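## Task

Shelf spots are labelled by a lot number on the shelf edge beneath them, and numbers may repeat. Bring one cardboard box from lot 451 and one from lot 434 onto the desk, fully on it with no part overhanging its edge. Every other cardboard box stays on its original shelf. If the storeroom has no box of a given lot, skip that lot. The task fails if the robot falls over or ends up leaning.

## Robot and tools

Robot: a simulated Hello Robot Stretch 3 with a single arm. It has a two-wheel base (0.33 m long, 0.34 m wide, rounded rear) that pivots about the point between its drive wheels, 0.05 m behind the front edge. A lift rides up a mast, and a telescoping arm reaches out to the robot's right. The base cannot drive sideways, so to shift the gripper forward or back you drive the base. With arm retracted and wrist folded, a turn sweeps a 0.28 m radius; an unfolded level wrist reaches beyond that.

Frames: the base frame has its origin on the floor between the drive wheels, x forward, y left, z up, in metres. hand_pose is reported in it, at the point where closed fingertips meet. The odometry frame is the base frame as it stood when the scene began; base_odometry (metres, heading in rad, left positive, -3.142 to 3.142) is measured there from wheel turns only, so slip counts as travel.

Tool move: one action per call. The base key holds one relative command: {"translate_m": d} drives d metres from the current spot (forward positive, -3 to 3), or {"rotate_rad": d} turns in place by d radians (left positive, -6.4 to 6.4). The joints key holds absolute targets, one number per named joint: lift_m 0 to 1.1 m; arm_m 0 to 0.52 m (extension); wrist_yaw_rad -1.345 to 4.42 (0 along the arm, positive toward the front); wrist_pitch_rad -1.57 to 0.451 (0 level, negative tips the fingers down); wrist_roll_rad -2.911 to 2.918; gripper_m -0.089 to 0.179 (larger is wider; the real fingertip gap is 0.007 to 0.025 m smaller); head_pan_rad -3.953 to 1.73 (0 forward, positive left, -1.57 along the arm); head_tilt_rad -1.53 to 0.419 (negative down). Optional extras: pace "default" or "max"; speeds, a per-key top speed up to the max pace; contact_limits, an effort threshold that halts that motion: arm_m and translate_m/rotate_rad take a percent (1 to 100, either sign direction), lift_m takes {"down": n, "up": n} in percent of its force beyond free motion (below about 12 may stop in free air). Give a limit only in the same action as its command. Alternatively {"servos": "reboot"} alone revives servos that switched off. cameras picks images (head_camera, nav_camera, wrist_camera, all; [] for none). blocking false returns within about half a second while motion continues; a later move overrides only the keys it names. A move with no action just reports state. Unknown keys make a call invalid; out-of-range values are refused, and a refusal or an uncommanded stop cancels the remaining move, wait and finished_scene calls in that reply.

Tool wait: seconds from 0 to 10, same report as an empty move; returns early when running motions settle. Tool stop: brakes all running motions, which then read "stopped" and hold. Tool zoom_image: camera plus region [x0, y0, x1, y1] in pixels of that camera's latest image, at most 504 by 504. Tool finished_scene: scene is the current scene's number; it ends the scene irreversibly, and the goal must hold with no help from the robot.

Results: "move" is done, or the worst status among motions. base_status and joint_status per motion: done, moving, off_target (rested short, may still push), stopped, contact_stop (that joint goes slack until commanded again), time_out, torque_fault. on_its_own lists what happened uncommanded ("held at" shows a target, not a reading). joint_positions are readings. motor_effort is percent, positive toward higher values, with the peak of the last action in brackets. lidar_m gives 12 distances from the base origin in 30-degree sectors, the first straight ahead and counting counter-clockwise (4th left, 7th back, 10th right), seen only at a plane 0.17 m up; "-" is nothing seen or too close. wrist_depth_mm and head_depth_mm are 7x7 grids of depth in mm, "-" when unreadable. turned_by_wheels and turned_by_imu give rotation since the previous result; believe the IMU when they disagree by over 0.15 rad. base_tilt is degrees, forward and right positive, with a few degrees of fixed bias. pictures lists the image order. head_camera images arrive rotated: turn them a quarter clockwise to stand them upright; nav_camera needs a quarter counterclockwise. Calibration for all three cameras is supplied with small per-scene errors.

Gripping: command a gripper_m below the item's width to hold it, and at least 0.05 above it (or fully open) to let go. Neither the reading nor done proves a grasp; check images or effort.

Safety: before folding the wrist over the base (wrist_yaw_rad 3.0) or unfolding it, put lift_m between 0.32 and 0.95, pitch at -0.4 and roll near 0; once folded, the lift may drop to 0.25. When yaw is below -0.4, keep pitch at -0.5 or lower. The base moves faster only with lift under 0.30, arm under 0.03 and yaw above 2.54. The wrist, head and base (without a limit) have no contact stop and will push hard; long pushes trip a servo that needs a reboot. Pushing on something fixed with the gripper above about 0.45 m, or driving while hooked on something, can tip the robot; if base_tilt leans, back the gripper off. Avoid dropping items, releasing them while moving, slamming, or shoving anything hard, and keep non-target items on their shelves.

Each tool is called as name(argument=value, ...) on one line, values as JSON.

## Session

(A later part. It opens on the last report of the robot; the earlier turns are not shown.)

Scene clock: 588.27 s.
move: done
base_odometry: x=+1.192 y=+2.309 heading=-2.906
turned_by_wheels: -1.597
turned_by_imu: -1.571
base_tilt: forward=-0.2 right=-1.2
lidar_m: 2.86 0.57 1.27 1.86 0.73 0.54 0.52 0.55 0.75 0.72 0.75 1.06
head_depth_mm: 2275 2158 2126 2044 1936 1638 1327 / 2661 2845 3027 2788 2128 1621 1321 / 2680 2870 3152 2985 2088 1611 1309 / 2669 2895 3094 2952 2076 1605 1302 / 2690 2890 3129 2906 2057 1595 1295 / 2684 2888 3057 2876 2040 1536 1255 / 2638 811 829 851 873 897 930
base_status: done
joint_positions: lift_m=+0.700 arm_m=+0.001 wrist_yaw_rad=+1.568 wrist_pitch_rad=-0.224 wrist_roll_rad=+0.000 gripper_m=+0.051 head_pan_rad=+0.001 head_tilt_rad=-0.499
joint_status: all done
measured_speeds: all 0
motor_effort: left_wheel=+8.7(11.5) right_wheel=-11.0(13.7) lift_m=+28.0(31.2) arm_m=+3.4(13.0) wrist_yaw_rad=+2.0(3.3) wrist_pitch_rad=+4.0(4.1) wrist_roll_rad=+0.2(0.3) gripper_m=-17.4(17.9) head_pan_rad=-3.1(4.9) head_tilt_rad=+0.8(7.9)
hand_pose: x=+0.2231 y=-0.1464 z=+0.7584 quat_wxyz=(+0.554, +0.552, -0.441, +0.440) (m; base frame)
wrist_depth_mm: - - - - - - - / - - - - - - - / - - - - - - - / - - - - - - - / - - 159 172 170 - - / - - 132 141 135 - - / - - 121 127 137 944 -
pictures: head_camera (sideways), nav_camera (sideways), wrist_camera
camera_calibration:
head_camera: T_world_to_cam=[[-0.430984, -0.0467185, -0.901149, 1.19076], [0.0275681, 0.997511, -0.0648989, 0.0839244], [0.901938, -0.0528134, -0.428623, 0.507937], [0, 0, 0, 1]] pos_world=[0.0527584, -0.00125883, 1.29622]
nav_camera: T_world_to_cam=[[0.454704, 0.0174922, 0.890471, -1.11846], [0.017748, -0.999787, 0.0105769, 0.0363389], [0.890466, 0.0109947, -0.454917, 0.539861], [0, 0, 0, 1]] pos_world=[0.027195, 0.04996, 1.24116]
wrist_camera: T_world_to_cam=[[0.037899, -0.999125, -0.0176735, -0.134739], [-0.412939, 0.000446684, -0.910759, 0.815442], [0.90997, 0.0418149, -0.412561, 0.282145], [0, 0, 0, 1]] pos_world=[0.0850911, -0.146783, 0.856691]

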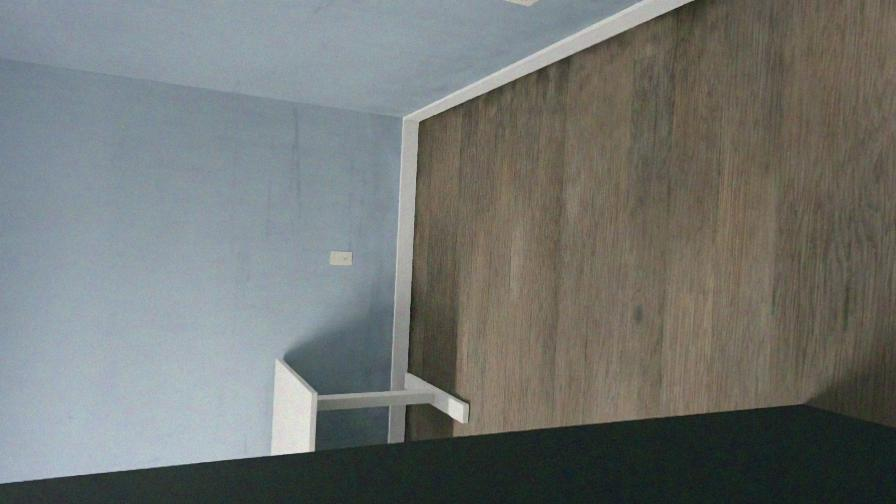

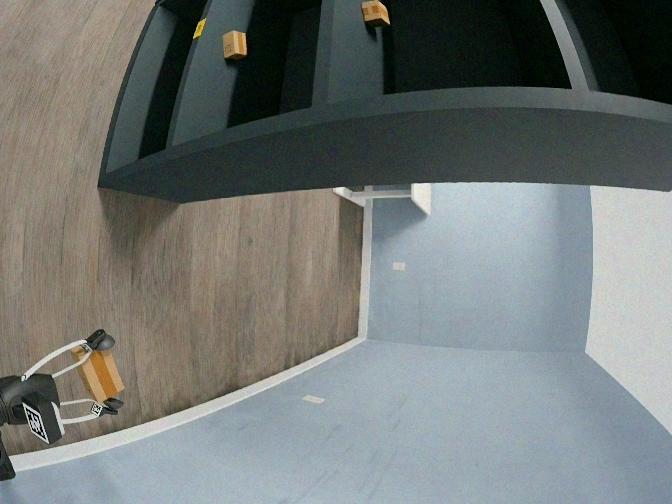

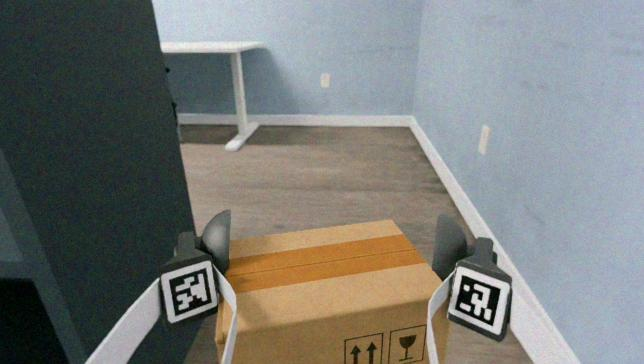

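move(base={"translate_m":0.95}, cameras=[])

move(base={"translate_m":0.95}, cameras=["head_camera","nav_camera"])

move(base={"rotate_rad":1.597}, joints={"head_pan_rad":-1.57,"head_tilt_rad":-0.7})

Scene clock: 606.73 s.
move: done
base_odometry: x=+0.268 y=+2.087 heading=-2.906
turned_by_wheels: +0.000
turned_by_imu: +0.000
base_tilt: forward=-0.3 right=-1.3
lidar_m: 2.28 1.94 3.26 0.27 0.28 0.39 1.46 1.03 0.77 0.75 0.78 1.09
head_depth_mm: 1897 2004 2182 2127 1940 1619 1325 / 1899 2019 2214 2441 2110 1613 1319 / 1873 2038 2224 2452 2096 1609 1310 / 1897 2040 2217 2460 2063 1591 1302 / 1908 2042 2228 2434 2049 1588 1305 / 1886 2053 2220 2472 2028 1586 1292 / 1894 2059 2162 2394 2017 1571 1284
base_status: done
joint_positions: lift_m=+0.700 arm_m=+0.001 wrist_yaw_rad=+1.568 wrist_pitch_rad=-0.224 wrist_roll_rad=+0.000 gripper_m=+0.051 head_pan_rad=+0.000 head_tilt_rad=-0.500
joint_status: not commanded
measured_speeds: all 0
motor_effort: left_wheel=+3.4(12.0) right_wheel=+7.2(10.1) lift_m=+25.2(25.9) arm_m=-8.5(13.3) wrist_yaw_rad=+0.9(3.0) wrist_pitch_rad=+3.9(4.0) wrist_roll_rad=+0.1(0.3) gripper_m=-16.6(18.0) head_pan_rad=-2.9(3.8) head_tilt_rad=-5.2(5.7)
hand_pose: x=+0.2231 y=-0.1464 z=+0.7584 quat_wxyz=(+0.554, +0.552, -0.441, +0.440) (m; base frame)
wrist_depth_mm: - - - - - - - / - - - - - - - / - - - - - - - / - - - - - - - / - - 159 173 171 - - / - 124 132 141 135 - - / - 959 121 127 137 964 897
pictures: none
No camera images: "cameras" was empty.

Scene clock: 617.37 s.
move: done
base_odometry: x=-0.656 y=+1.865 heading=-2.906
turned_by_wheels: +0.000
turned_by_imu: +0.000
base_tilt: forward=-0.3 right=-1.1
lidar_m: 1.34 1.09 1.42 3.30 1.31 0.98 1.07 1.07 0.80 0.78 0.81 1.13
head_depth_mm: 1091 1182 1288 1410 1559 1638 1325 / 1099 1181 1291 1409 1568 1611 1315 / 1096 1187 1292 1408 1573 1612 1311 / 1098 1186 1287 1417 1568 1597 1303 / 1102 1195 1296 1426 1581 1591 1298 / 1108 1195 1298 1432 1587 1584 1297 / 1108 1200 1307 1432 1578 1563 1290
base_status: done
joint_positions: lift_m=+0.700 arm_m=+0.001 wrist_yaw_rad=+1.568 wrist_pitch_rad=-0.224 wrist_roll_rad=+0.000 gripper_m=+0.051 head_pan_rad=+0.000 head_tilt_rad=-0.500
joint_status: not commanded
measured_speeds: all 0
motor_effort: left_wheel=+3.2(12.1) right_wheel=+6.3(11.3) lift_m=+26.6(27.5) arm_m=-3.1(8.6) wrist_yaw_rad=+0.4(3.3) wrist_pitch_rad=+3.9(4.1) wrist_roll_rad=+0.0(0.3) gripper_m=-16.7(18.0) head_pan_rad=-2.6(3.8) head_tilt_rad=-0.8(5.1)
hand_pose: x=+0.2231 y=-0.1464 z=+0.7584 quat_wxyz=(+0.554, +0.552, -0.441, +0.440) (m; base frame)
wrist_depth_mm: - - - - - - - / - - - - - - - / - - - - - - - / - - - - - - - / - - 159 173 171 - - / - 124 132 142 135 - - / - 965 121 127 137 977 949
pictures: head_camera (sideways), nav_camera (sideways)
camera_calibration:
head_camera: T_world_to_cam=[[-0.432546, -0.0462614, -0.900424, 1.18981], [0.0284735, 0.997484, -0.0649261, 0.0840063], [0.901162, -0.0537218, -0.43014, 0.5099], [0, 0, 0, 1]] pos_world=[0.0527521, -0.00136003, 1.29611]
nav_camera: T_world_to_cam=[[0.456312, 0.0169869, 0.889658, -1.11745], [0.0167384, -0.999805, 0.0105048, 0.0363518], [0.889662, 0.010098, -0.456507, 0.541905], [0, 0, 0, 1]] pos_world=[0.027187, 0.0498547, 1.24115]

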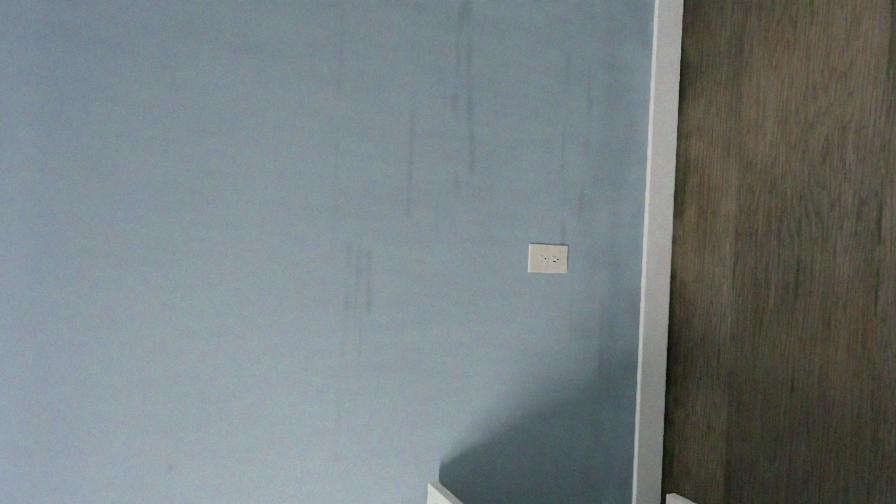

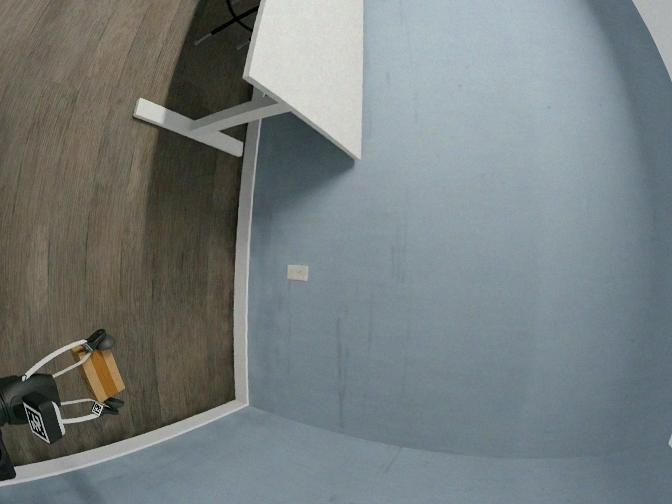

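Scene clock: 621.00 s.
move: done
base_odometry: x=-0.656 y=+1.865 heading=-1.310
turned_by_wheels: +1.597
turned_by_imu: +1.571
base_tilt: forward=-0.3 right=-1.3
lidar_m: 3.18 1.29 0.98 1.11 1.06 0.80 0.77 0.81 1.15 1.34 1.09 1.59
head_depth_mm: 1097 1231 1382 1586 1691 1406 1189 / 1099 1226 1388 1592 1692 1390 1180 / 1100 1229 1398 1609 1673 1380 397 / 1107 1235 1404 1617 1661 1369 1116 / 1113 1243 1401 1632 1649 1365 1166 / 1117 1251 1421 1638 1634 1352 1157 / 1124 1256 1418 1652 1631 1358 1151
base_status: done
joint_positions: lift_m=+0.700 arm_m=+0.001 wrist_yaw_rad=+1.568 wrist_pitch_rad=-0.224 wrist_roll_rad=+0.000 gripper_m=+0.051 head_pan_rad=-1.571 head_tilt_rad=-0.702
joint_status: all done
measured_speeds: all 0
motor_effort: left_wheel=-8.3(12.5) right_wheel=+8.6(13.0) lift_m=+27.4(28.1) arm_m=-9.7(9.9) wrist_yaw_rad=+1.8(2.9) wrist_pitch_rad=+4.0(4.1) wrist_roll_rad=+0.2(0.3) gripper_m=-17.8(17.9) head_pan_rad=+3.5(5.3) head_tilt_rad=+3.3(8.6)
hand_pose: x=+0.2231 y=-0.1464 z=+0.7584 quat_wxyz=(+0.554, +0.552, -0.441, +0.440) (m; base frame)
wrist_depth_mm: - - - - - - - / - - - - - - - / - - - - - - - / - - - - - - - / - - 160 172 171 - - / - 124 132 142 135 - - / - 972 121 127 137 972 -
pictures: head_camera (sideways), nav_camera (sideways), wrist_camera
camera_calibration:
head_camera: T_world_to_cam=[[-0.0461713, 0.604546, -0.795231, 1.05024], [0.997482, -0.0149932, -0.0693121, 0.0837774], [-0.0538254, -0.796429, -0.602332, 0.739719], [0, 0, 0, 1]] pos_world=[0.00473995, -0.0445265, 1.28654]
nav_camera: T_world_to_cam=[[0.0169234, -0.625631, 0.779936, -0.971697], [-0.999807, -0.018389, 0.00694338, 0.0471929], [0.00999827, -0.779903, -0.625821, 0.76754], [0, 0, 0, 1]] pos_world=[0.0559542, -0.00844958, 1.23788]
wrist_camera: T_world_to_cam=[[0.037899, -0.999125, -0.0176735, -0.134739], [-0.412939, 0.000446684, -0.910759, 0.815442], [0.90997, 0.0418149, -0.412561, 0.282145], [0, 0, 0, 1]] pos_world=[0.0850911, -0.146783, 0.856691]

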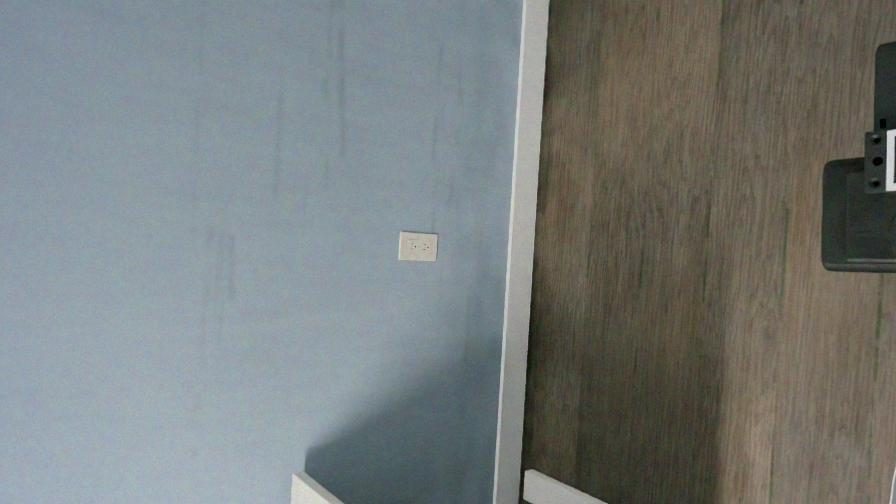

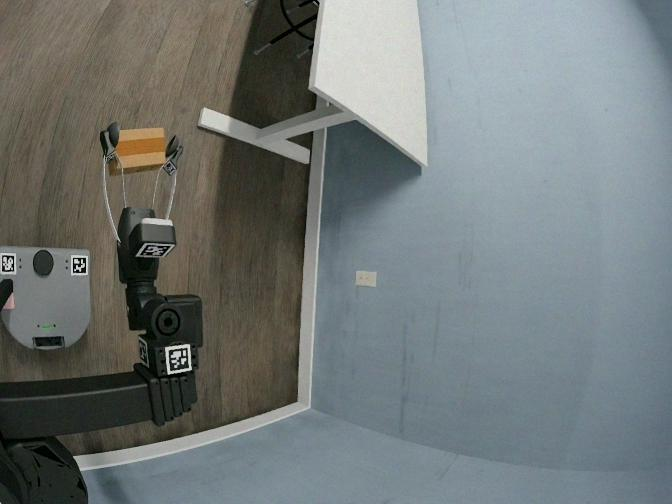

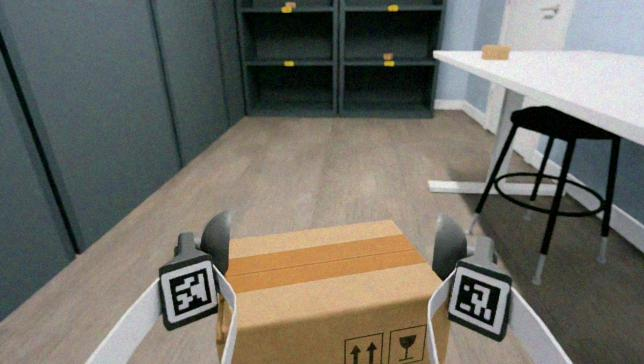

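move(base={"translate_m":0.95}, joints={"lift_m":0.85}, cameras=[])

move(joints={"wrist_yaw_rad":0})

Scene clock: 641.30 s.
move: done
base_odometry: x=-0.411 y=+0.947 heading=-1.310
turned_by_wheels: +0.000
turned_by_imu: +0.000
base_tilt: forward=-0.4 right=-1.2
lidar_m: 2.56 1.24 0.93 0.91 0.95 1.76 1.71 1.80 0.96 0.88 0.88 2.00
head_depth_mm: 1125 1250 1375 970 839 1431 - / 1133 1255 1330 962 1314 1425 - / 1133 1267 1318 951 1535 1415 - / 1137 1274 1294 944 1533 1404 - / 1140 1283 1282 938 1572 1366 1194 / 1152 1287 1270 924 1326 1362 1219 / 1155 1290 1253 919 1537 1357 -
base_status: done
joint_positions: lift_m=+0.850 arm_m=+0.001 wrist_yaw_rad=+1.568 wrist_pitch_rad=-0.224 wrist_roll_rad=+0.000 gripper_m=+0.051 head_pan_rad=-1.570 head_tilt_rad=-0.700
joint_status: all done
measured_speeds: all 0
motor_effort: left_wheel=-0.1(8.8) right_wheel=+10.7(14.0) lift_m=+31.1(34.2) arm_m=-12.8(13.4) wrist_yaw_rad=+0.9(3.4) wrist_pitch_rad=+4.0(4.1) wrist_roll_rad=+0.2(0.4) gripper_m=-17.2(18.0) head_pan_rad=+2.7(3.9) head_tilt_rad=+2.3(3.8)
hand_pose: x=+0.2231 y=-0.1464 z=+0.9083 quat_wxyz=(+0.554, +0.552, -0.441, +0.440) (m; base frame)
wrist_depth_mm: - - - - - - - / - - - - - - - / - - - - - - - / - - - - - - - / - - 159 172 171 - - / - 124 132 141 135 - - / - - 121 127 137 - -
pictures: none
No camera images: "cameras" was empty.

Scene clock: 643.10 s.
move: done
base_odometry: x=-0.411 y=+0.947 heading=-1.310
turned_by_wheels: +0.000
turned_by_imu: +0.000
base_tilt: forward=-0.4 right=-1.2
lidar_m: 2.56 1.24 0.93 0.91 0.95 1.76 1.71 1.80 0.96 0.88 0.88 2.01
head_depth_mm: 1121 1261 1355 965 838 1435 - / 1128 1262 1327 960 1314 1422 - / 1134 1274 1308 954 779 344 - / 1140 1274 1289 943 494 311 - / 1145 1277 1278 940 808 1368 1171 / 1150 1283 1268 932 1328 1352 1164 / 1156 1289 1255 917 1537 1354 1154
base_status: not commanded
joint_positions: lift_m=+0.850 arm_m=+0.001 wrist_yaw_rad=+0.003 wrist_pitch_rad=-0.224 wrist_roll_rad=+0.000 gripper_m=+0.051 head_pan_rad=-1.570 head_tilt_rad=-0.700
joint_status: all done
measured_speeds: all 0
motor_effort: left_wheel=-0.1(1.0) right_wheel=+10.3(11.3) lift_m=+30.2(31.5) arm_m=-12.0(13.2) wrist_yaw_rad=-3.6(7.4) wrist_pitch_rad=+4.1(4.1) wrist_roll_rad=-0.1(0.3) gripper_m=-17.4(18.0) head_pan_rad=+3.1(3.5) head_tilt_rad=+2.5(3.1)
hand_pose: x=-0.0207 y=-0.3900 z=+0.9083 quat_wxyz=(+0.703, +0.080, -0.702, -0.078) (m; base frame)
wrist_depth_mm: - - - - - - - / - - - - - - - / - - - - - - - / - - - - - - - / - - 155 164 155 - - / - 122 132 141 135 122 - / - - 121 127 137 - -
pictures: head_camera (sideways), nav_camera (sideways), wrist_camera
camera_calibration:
head_camera: T_world_to_cam=[[-0.0468152, 0.602542, -0.796713, 1.05215], [0.997496, -0.0141285, -0.0692985, 0.0837052], [-0.0530116, -0.797962, -0.600371, 0.737183], [0, 0, 0, 1]] pos_world=[0.0048403, -0.0445362, 1.28665]
nav_camera: T_world_to_cam=[[0.0175561, -0.623676, 0.781485, -0.973714], [-0.999788, -0.0193887, 0.00698687, 0.0471319], [0.0107944, -0.781442, -0.623884, 0.765004], [0, 0, 0, 1]] pos_world=[0.0559587, -0.00856208, 1.23789]
wrist_camera: T_world_to_cam=[[-0.998855, -0.0444744, -0.0176553, -0.0153046], [-0.00230488, 0.413256, -0.910612, 1.02074], [0.0477951, -0.909528, -0.412885, 0.187371], [0, 0, 0, 1]] pos_world=[-0.0218898, -0.252089, 1.00659]

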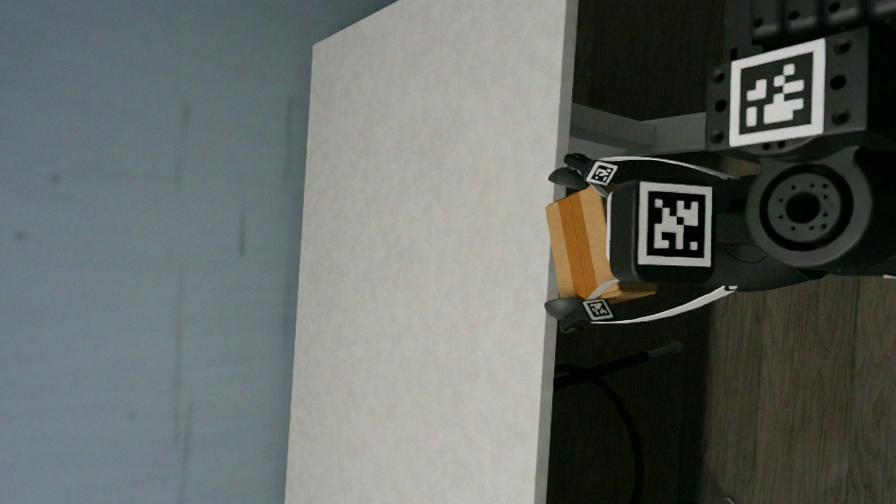

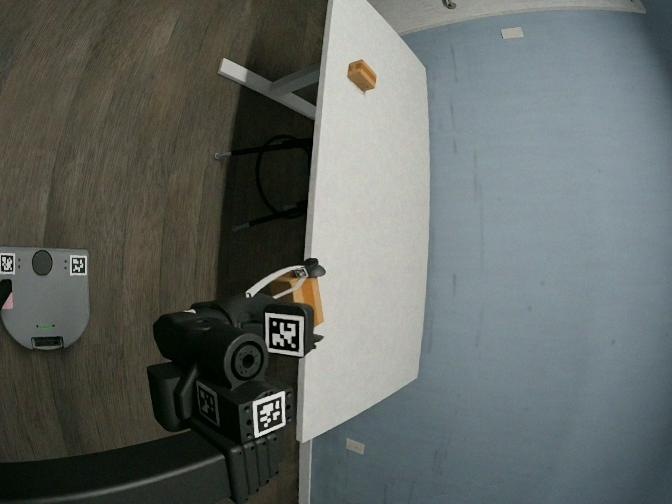

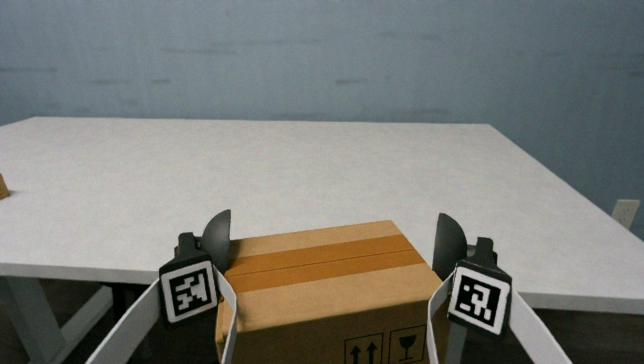

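move(joints={"arm_m":0.36}, cameras=[])

move(joints={"lift_m":0.73}, cameras=[])

move(joints={"lift_m":0.702}, speeds={"lift_m":0.02}, contact_limits={"lift_m":{"down":14}}, cameras=["wrist_camera","head_camera"])

Scene clock: 655.93 s.
move: done
base_odometry: x=-0.411 y=+0.947 heading=-1.310
turned_by_wheels: +0.000
turned_by_imu: +0.000
base_tilt: forward=-0.3 right=-1.1
lidar_m: 2.56 1.24 0.93 0.91 0.95 1.77 1.72 1.80 0.96 0.88 0.88 2.01
head_depth_mm: 1128 1256 1360 968 304 - 1162 / 1132 1259 1328 394 342 1356 1182 / 1141 1264 517 516 1540 1383 1171 / 1137 1273 1221 842 1518 1377 1169 / 1148 1275 1282 934 1563 1370 1166 / 1148 1283 1269 925 1325 1365 1161 / 1156 1294 1248 921 1534 1353 1155
base_status: not commanded
joint_positions: lift_m=+0.850 arm_m=+0.360 wrist_yaw_rad=+0.003 wrist_pitch_rad=-0.224 wrist_roll_rad=+0.000 gripper_m=+0.051 head_pan_rad=-1.570 head_tilt_rad=-0.700
joint_status: all done
measured_speeds: all 0
motor_effort: left_wheel=+0.0(0.8) right_wheel=+10.3(11.4) lift_m=+27.7(30.1) arm_m=+12.7(15.2) wrist_yaw_rad=-2.5(4.8) wrist_pitch_rad=+4.0(4.2) wrist_roll_rad=+0.0(0.3) gripper_m=-17.4(17.9) head_pan_rad=+2.6(3.1) head_tilt_rad=+2.2(2.9)
hand_pose: x=-0.0207 y=-0.7494 z=+0.9082 quat_wxyz=(+0.703, +0.081, -0.702, -0.078) (m; base frame)
wrist_depth_mm: - - - - - - - / - - - - - - - / - - - - - - - / - - - - - - - / - - 156 164 155 - - / - - 132 142 135 122 - / - - 122 127 136 118 -
pictures: none
No camera images: "cameras" was empty.

Scene clock: 657.87 s.
move: done
base_odometry: x=-0.411 y=+0.947 heading=-1.310
turned_by_wheels: +0.000
turned_by_imu: +0.000
base_tilt: forward=-0.4 right=-1.2
lidar_m: 2.56 1.24 0.93 0.91 0.95 1.77 1.72 1.80 0.97 0.88 0.88 2.01
head_depth_mm: 1125 1254 1354 967 838 1398 324 / 1137 1266 1316 956 469 380 324 / 1138 1262 1312 580 590 1387 1175 / 1136 1266 1301 665 1525 1370 1173 / 1145 1278 1270 932 1555 1369 1164 / 1151 1281 1266 929 1316 1360 1159 / 1154 1293 1249 921 1539 1350 1154
base_status: not commanded
joint_positions: lift_m=+0.730 arm_m=+0.360 wrist_yaw_rad=+0.003 wrist_pitch_rad=-0.224 wrist_roll_rad=+0.000 gripper_m=+0.051 head_pan_rad=-1.570 head_tilt_rad=-0.700
joint_status: all done
measured_speeds: all 0
motor_effort: left_wheel=-0.1(0.9) right_wheel=+10.8(11.2) lift_m=+24.0(27.5) arm_m=+9.2(12.7) wrist_yaw_rad=-2.2(4.9) wrist_pitch_rad=+4.1(4.1) wrist_roll_rad=+0.3(0.3) gripper_m=-17.4(17.9) head_pan_rad=+2.6(2.9) head_tilt_rad=+2.1(2.6)
hand_pose: x=-0.0207 y=-0.7494 z=+0.7882 quat_wxyz=(+0.703, +0.081, -0.702, -0.078) (m; base frame)
wrist_depth_mm: - - - - - - - / - - - - - - - / - - - - - - - / - - - - - - - / - - 156 163 154 - - / - - 132 141 135 122 - / - - 121 127 136 119 -
pictures: none
No camera images: "cameras" was empty.

Scene clock: 659.63 s.
move: done
base_odometry: x=-0.411 y=+0.947 heading=-1.310
turned_by_wheels: +0.000
turned_by_imu: +0.000
base_tilt: forward=-0.5 right=-1.2
lidar_m: 2.56 1.24 0.93 0.91 0.95 1.76 1.71 1.80 0.96 0.88 0.87 2.01
head_depth_mm: 1125 1257 1364 967 839 1396 1135 / 1135 1256 1329 964 780 400 341 / 1132 1265 1313 949 600 1352 1180 / 1142 1266 1294 853 814 1367 1168 / 1141 1275 1281 933 1551 1361 1161 / 1152 1279 1264 930 1324 1349 1159 / 1148 1292 1254 923 1551 1352 1161
base_status: not commanded
joint_positions: lift_m=+0.702 arm_m=+0.360 wrist_yaw_rad=+0.003 wrist_pitch_rad=-0.198 wrist_roll_rad=+0.003 gripper_m=+0.051 head_pan_rad=-1.570 head_tilt_rad=-0.700
joint_status: all done
measured_speeds: all 0
motor_effort: left_wheel=+0.1(0.7) right_wheel=+10.0(11.5) lift_m=+22.4(25.6) arm_m=+7.1(10.0) wrist_yaw_rad=-4.4(4.8) wrist_pitch_rad=-1.0(4.2) wrist_roll_rad=-1.1(1.4) gripper_m=-17.4(17.9) head_pan_rad=+2.4(2.8) head_tilt_rad=+1.7(2.3)
contact_limits: lift_m down 14 (down: maximum 72; up: maximum 65)
hand_pose: x=-0.0207 y=-0.7515 z=+0.7668 quat_wxyz=(+0.703, +0.071, -0.704, -0.069) (m; base frame)
wrist_depth_mm: - - - - - - - / - - - - - - - / - - - - - - - / - - - - - - - / - - 156 163 154 - - / - - 134 141 135 122 - / - - 121 127 136 118 -
pictures: head_camera (sideways), wrist_camera
camera_calibration:
head_camera: T_world_to_cam=[[-0.0468152, 0.602542, -0.796713, 1.05215], [0.997496, -0.0141285, -0.0692985, 0.0837052], [-0.0530116, -0.797962, -0.600371, 0.737183], [0, 0, 0, 1]] pos_world=[0.0048403, -0.0445362, 1.28665]
wrist_camera: T_world_to_cam=[[-0.998821, -0.0441215, -0.0202476, -0.0316807], [0.0014879, 0.389065, -0.921209, 1.03133], [0.0485228, -0.920153, -0.388541, -0.226386], [0, 0, 0, 1]] pos_world=[-0.022193, -0.610961, 0.861466]

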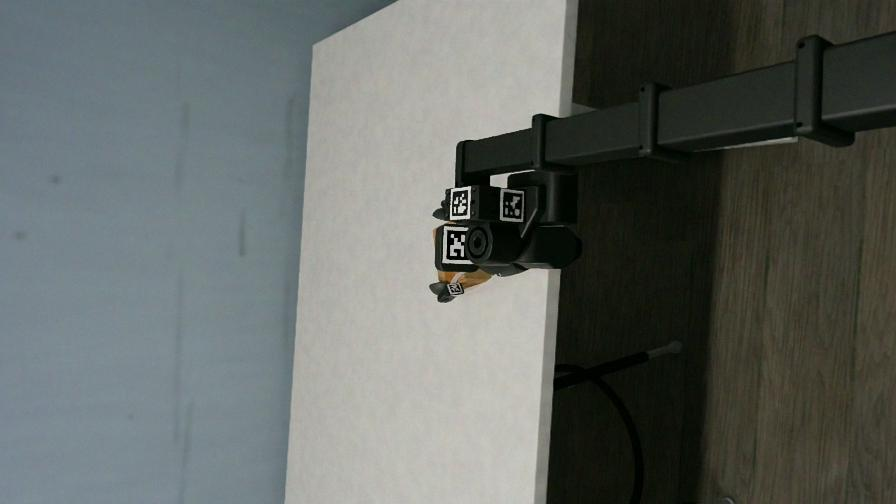

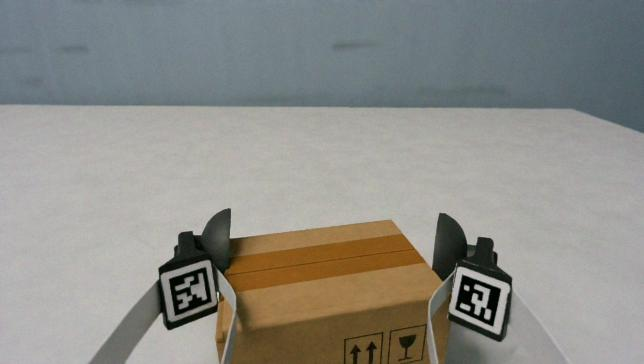

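Touching. Release.

move(joints={"gripper_m":0.179}, cameras=[])

move(joints={"arm_m":0.1}, cameras=["wrist_camera","head_camera","nav_camera"])

Scene clock: 669.53 s.
move: done
base_odometry: x=-0.411 y=+0.947 heading=-1.310
turned_by_wheels: +0.000
turned_by_imu: +0.000
base_tilt: forward=-0.2 right=-1.3
lidar_m: 2.56 1.24 0.93 0.91 0.95 1.76 1.71 1.80 0.96 0.88 0.88 2.01
head_depth_mm: 1119 1254 1364 967 838 1402 1142 / 1133 1252 1328 961 777 400 341 / 1135 1272 1306 856 592 1348 1171 / 1139 1268 1293 846 816 1364 1170 / 1145 1272 1285 930 1551 1370 1164 / 1147 1282 1259 925 1317 1365 1158 / 1163 1284 1246 916 1535 1358 1158
base_status: not commanded
joint_positions: lift_m=+0.702 arm_m=+0.360 wrist_yaw_rad=+0.003 wrist_pitch_rad=-0.214 wrist_roll_rad=+0.003 gripper_m=+0.179 head_pan_rad=-1.570 head_tilt_rad=-0.700
joint_status: all done
measured_speeds: all 0
motor_effort: left_wheel=+0.5(0.8) right_wheel=+9.1(10.9) lift_m=+28.6(29.3) arm_m=-0.9(2.2) wrist_yaw_rad=-3.0(4.5) wrist_pitch_rad=+2.0(2.1) wrist_roll_rad=-1.3(1.5) gripper_m=+0.6(84.2) head_pan_rad=+2.4(2.6) head_tilt_rad=+1.6(2.4)
contact_limits: lift_m down 14 (down: maximum 72; up: maximum 65)
hand_pose: x=-0.0207 y=-0.7503 z=+0.7628 quat_wxyz=(+0.702, +0.077, -0.704, -0.075) (m; base frame)
wrist_depth_mm: - - - - - - - / - - - - - - - / - - - - - - - / - - - - - - - / - 143 156 162 161 - - / - 126 130 135 132 - - / - - 120 128 137 - 105
pictures: none
No camera images: "cameras" was empty.

Scene clock: 672.67 s.
move: done
base_odometry: x=-0.411 y=+0.947 heading=-1.310
turned_by_wheels: +0.000
turned_by_imu: +0.000
base_tilt: forward=-0.4 right=-1.2
lidar_m: 2.56 1.24 0.93 0.91 0.95 1.76 1.71 1.80 0.96 0.88 0.88 2.02
head_depth_mm: 1124 1259 1369 968 837 1397 1164 / 1131 1257 1325 962 1318 1322 357 / 1130 1262 1316 954 824 387 386 / 1142 1270 1293 864 818 474 419 / 1142 1272 1284 936 1518 1332 1166 / 1156 1283 1266 925 1319 1359 1156 / 1153 1288 1247 919 1532 1348 1155
base_status: not commanded
joint_positions: lift_m=+0.702 arm_m=+0.100 wrist_yaw_rad=+0.003 wrist_pitch_rad=-0.214 wrist_roll_rad=+0.003 gripper_m=+0.179 head_pan_rad=-1.570 head_tilt_rad=-0.700
joint_status: all done
measured_speeds: all 0
motor_effort: left_wheel=+0.3(0.9) right_wheel=+9.3(10.4) lift_m=+27.9(29.2) arm_m=-12.3(14.4) wrist_yaw_rad=-3.9(4.9) wrist_pitch_rad=+2.2(2.3) wrist_roll_rad=-1.4(1.5) gripper_m=+0.9(1.1) head_pan_rad=+2.1(2.5) head_tilt_rad=+0.9(2.0)
contact_limits: lift_m down 14 (down: maximum 72; up: maximum 65)
hand_pose: x=-0.0207 y=-0.4902 z=+0.7627 quat_wxyz=(+0.702, +0.077, -0.704, -0.075) (m; base frame)
wrist_depth_mm: - - - - - - - / - - - - - - - / - - - 369 - - - / - - - - - - - / - 143 - - - - - / 123 144 - - - - - / 993 - - - - 966 105
pictures: head_camera (sideways), nav_camera (sideways), wrist_camera
camera_calibration:
head_camera: T_world_to_cam=[[-0.0468152, 0.602542, -0.796713, 1.05215], [0.997496, -0.0141285, -0.0692985, 0.0837052], [-0.0530116, -0.797962, -0.600371, 0.737183], [0, 0, 0, 1]] pos_world=[0.0048403, -0.0445362, 1.28665]
nav_camera: T_world_to_cam=[[0.0175561, -0.623676, 0.781485, -0.973714], [-0.999788, -0.0193887, 0.00698687, 0.0471319], [0.0107944, -0.781442, -0.623884, 0.765004], [0, 0, 0, 1]] pos_world=[0.0559587, -0.00856208, 1.23789]
wrist_camera: T_world_to_cam=[[-0.998831, -0.0435937, -0.0209031, -0.0195102], [0.00148864, 0.404426, -0.914569, 0.928339], [0.0483232, -0.913531, -0.403889, 0.0273847], [0, 0, 0, 1]] pos_world=[-0.0221927, -0.351279, 0.859683]

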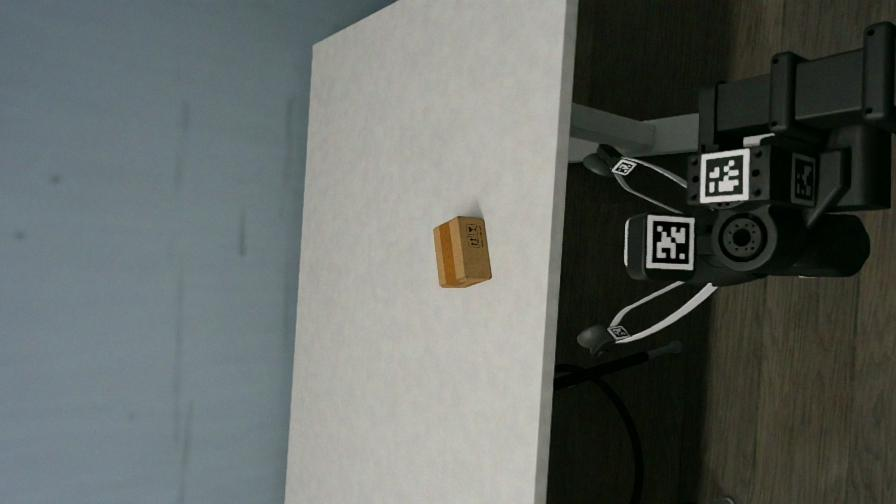

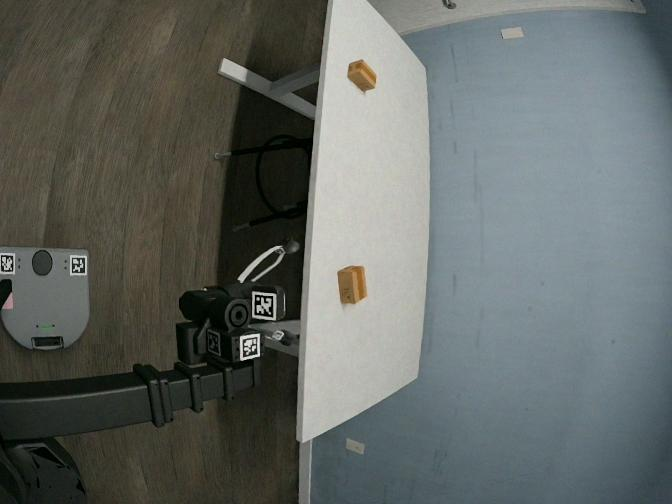

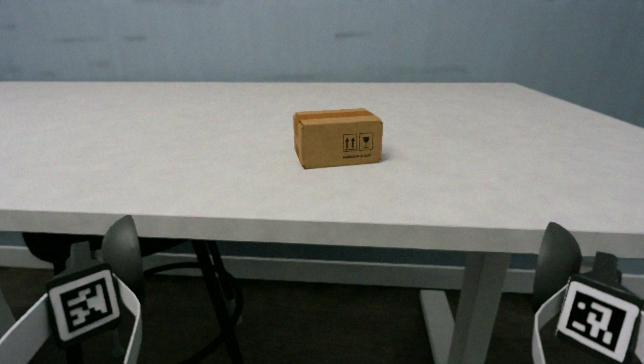

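finished_scene(scene=2)

The scene is finished: the task was done.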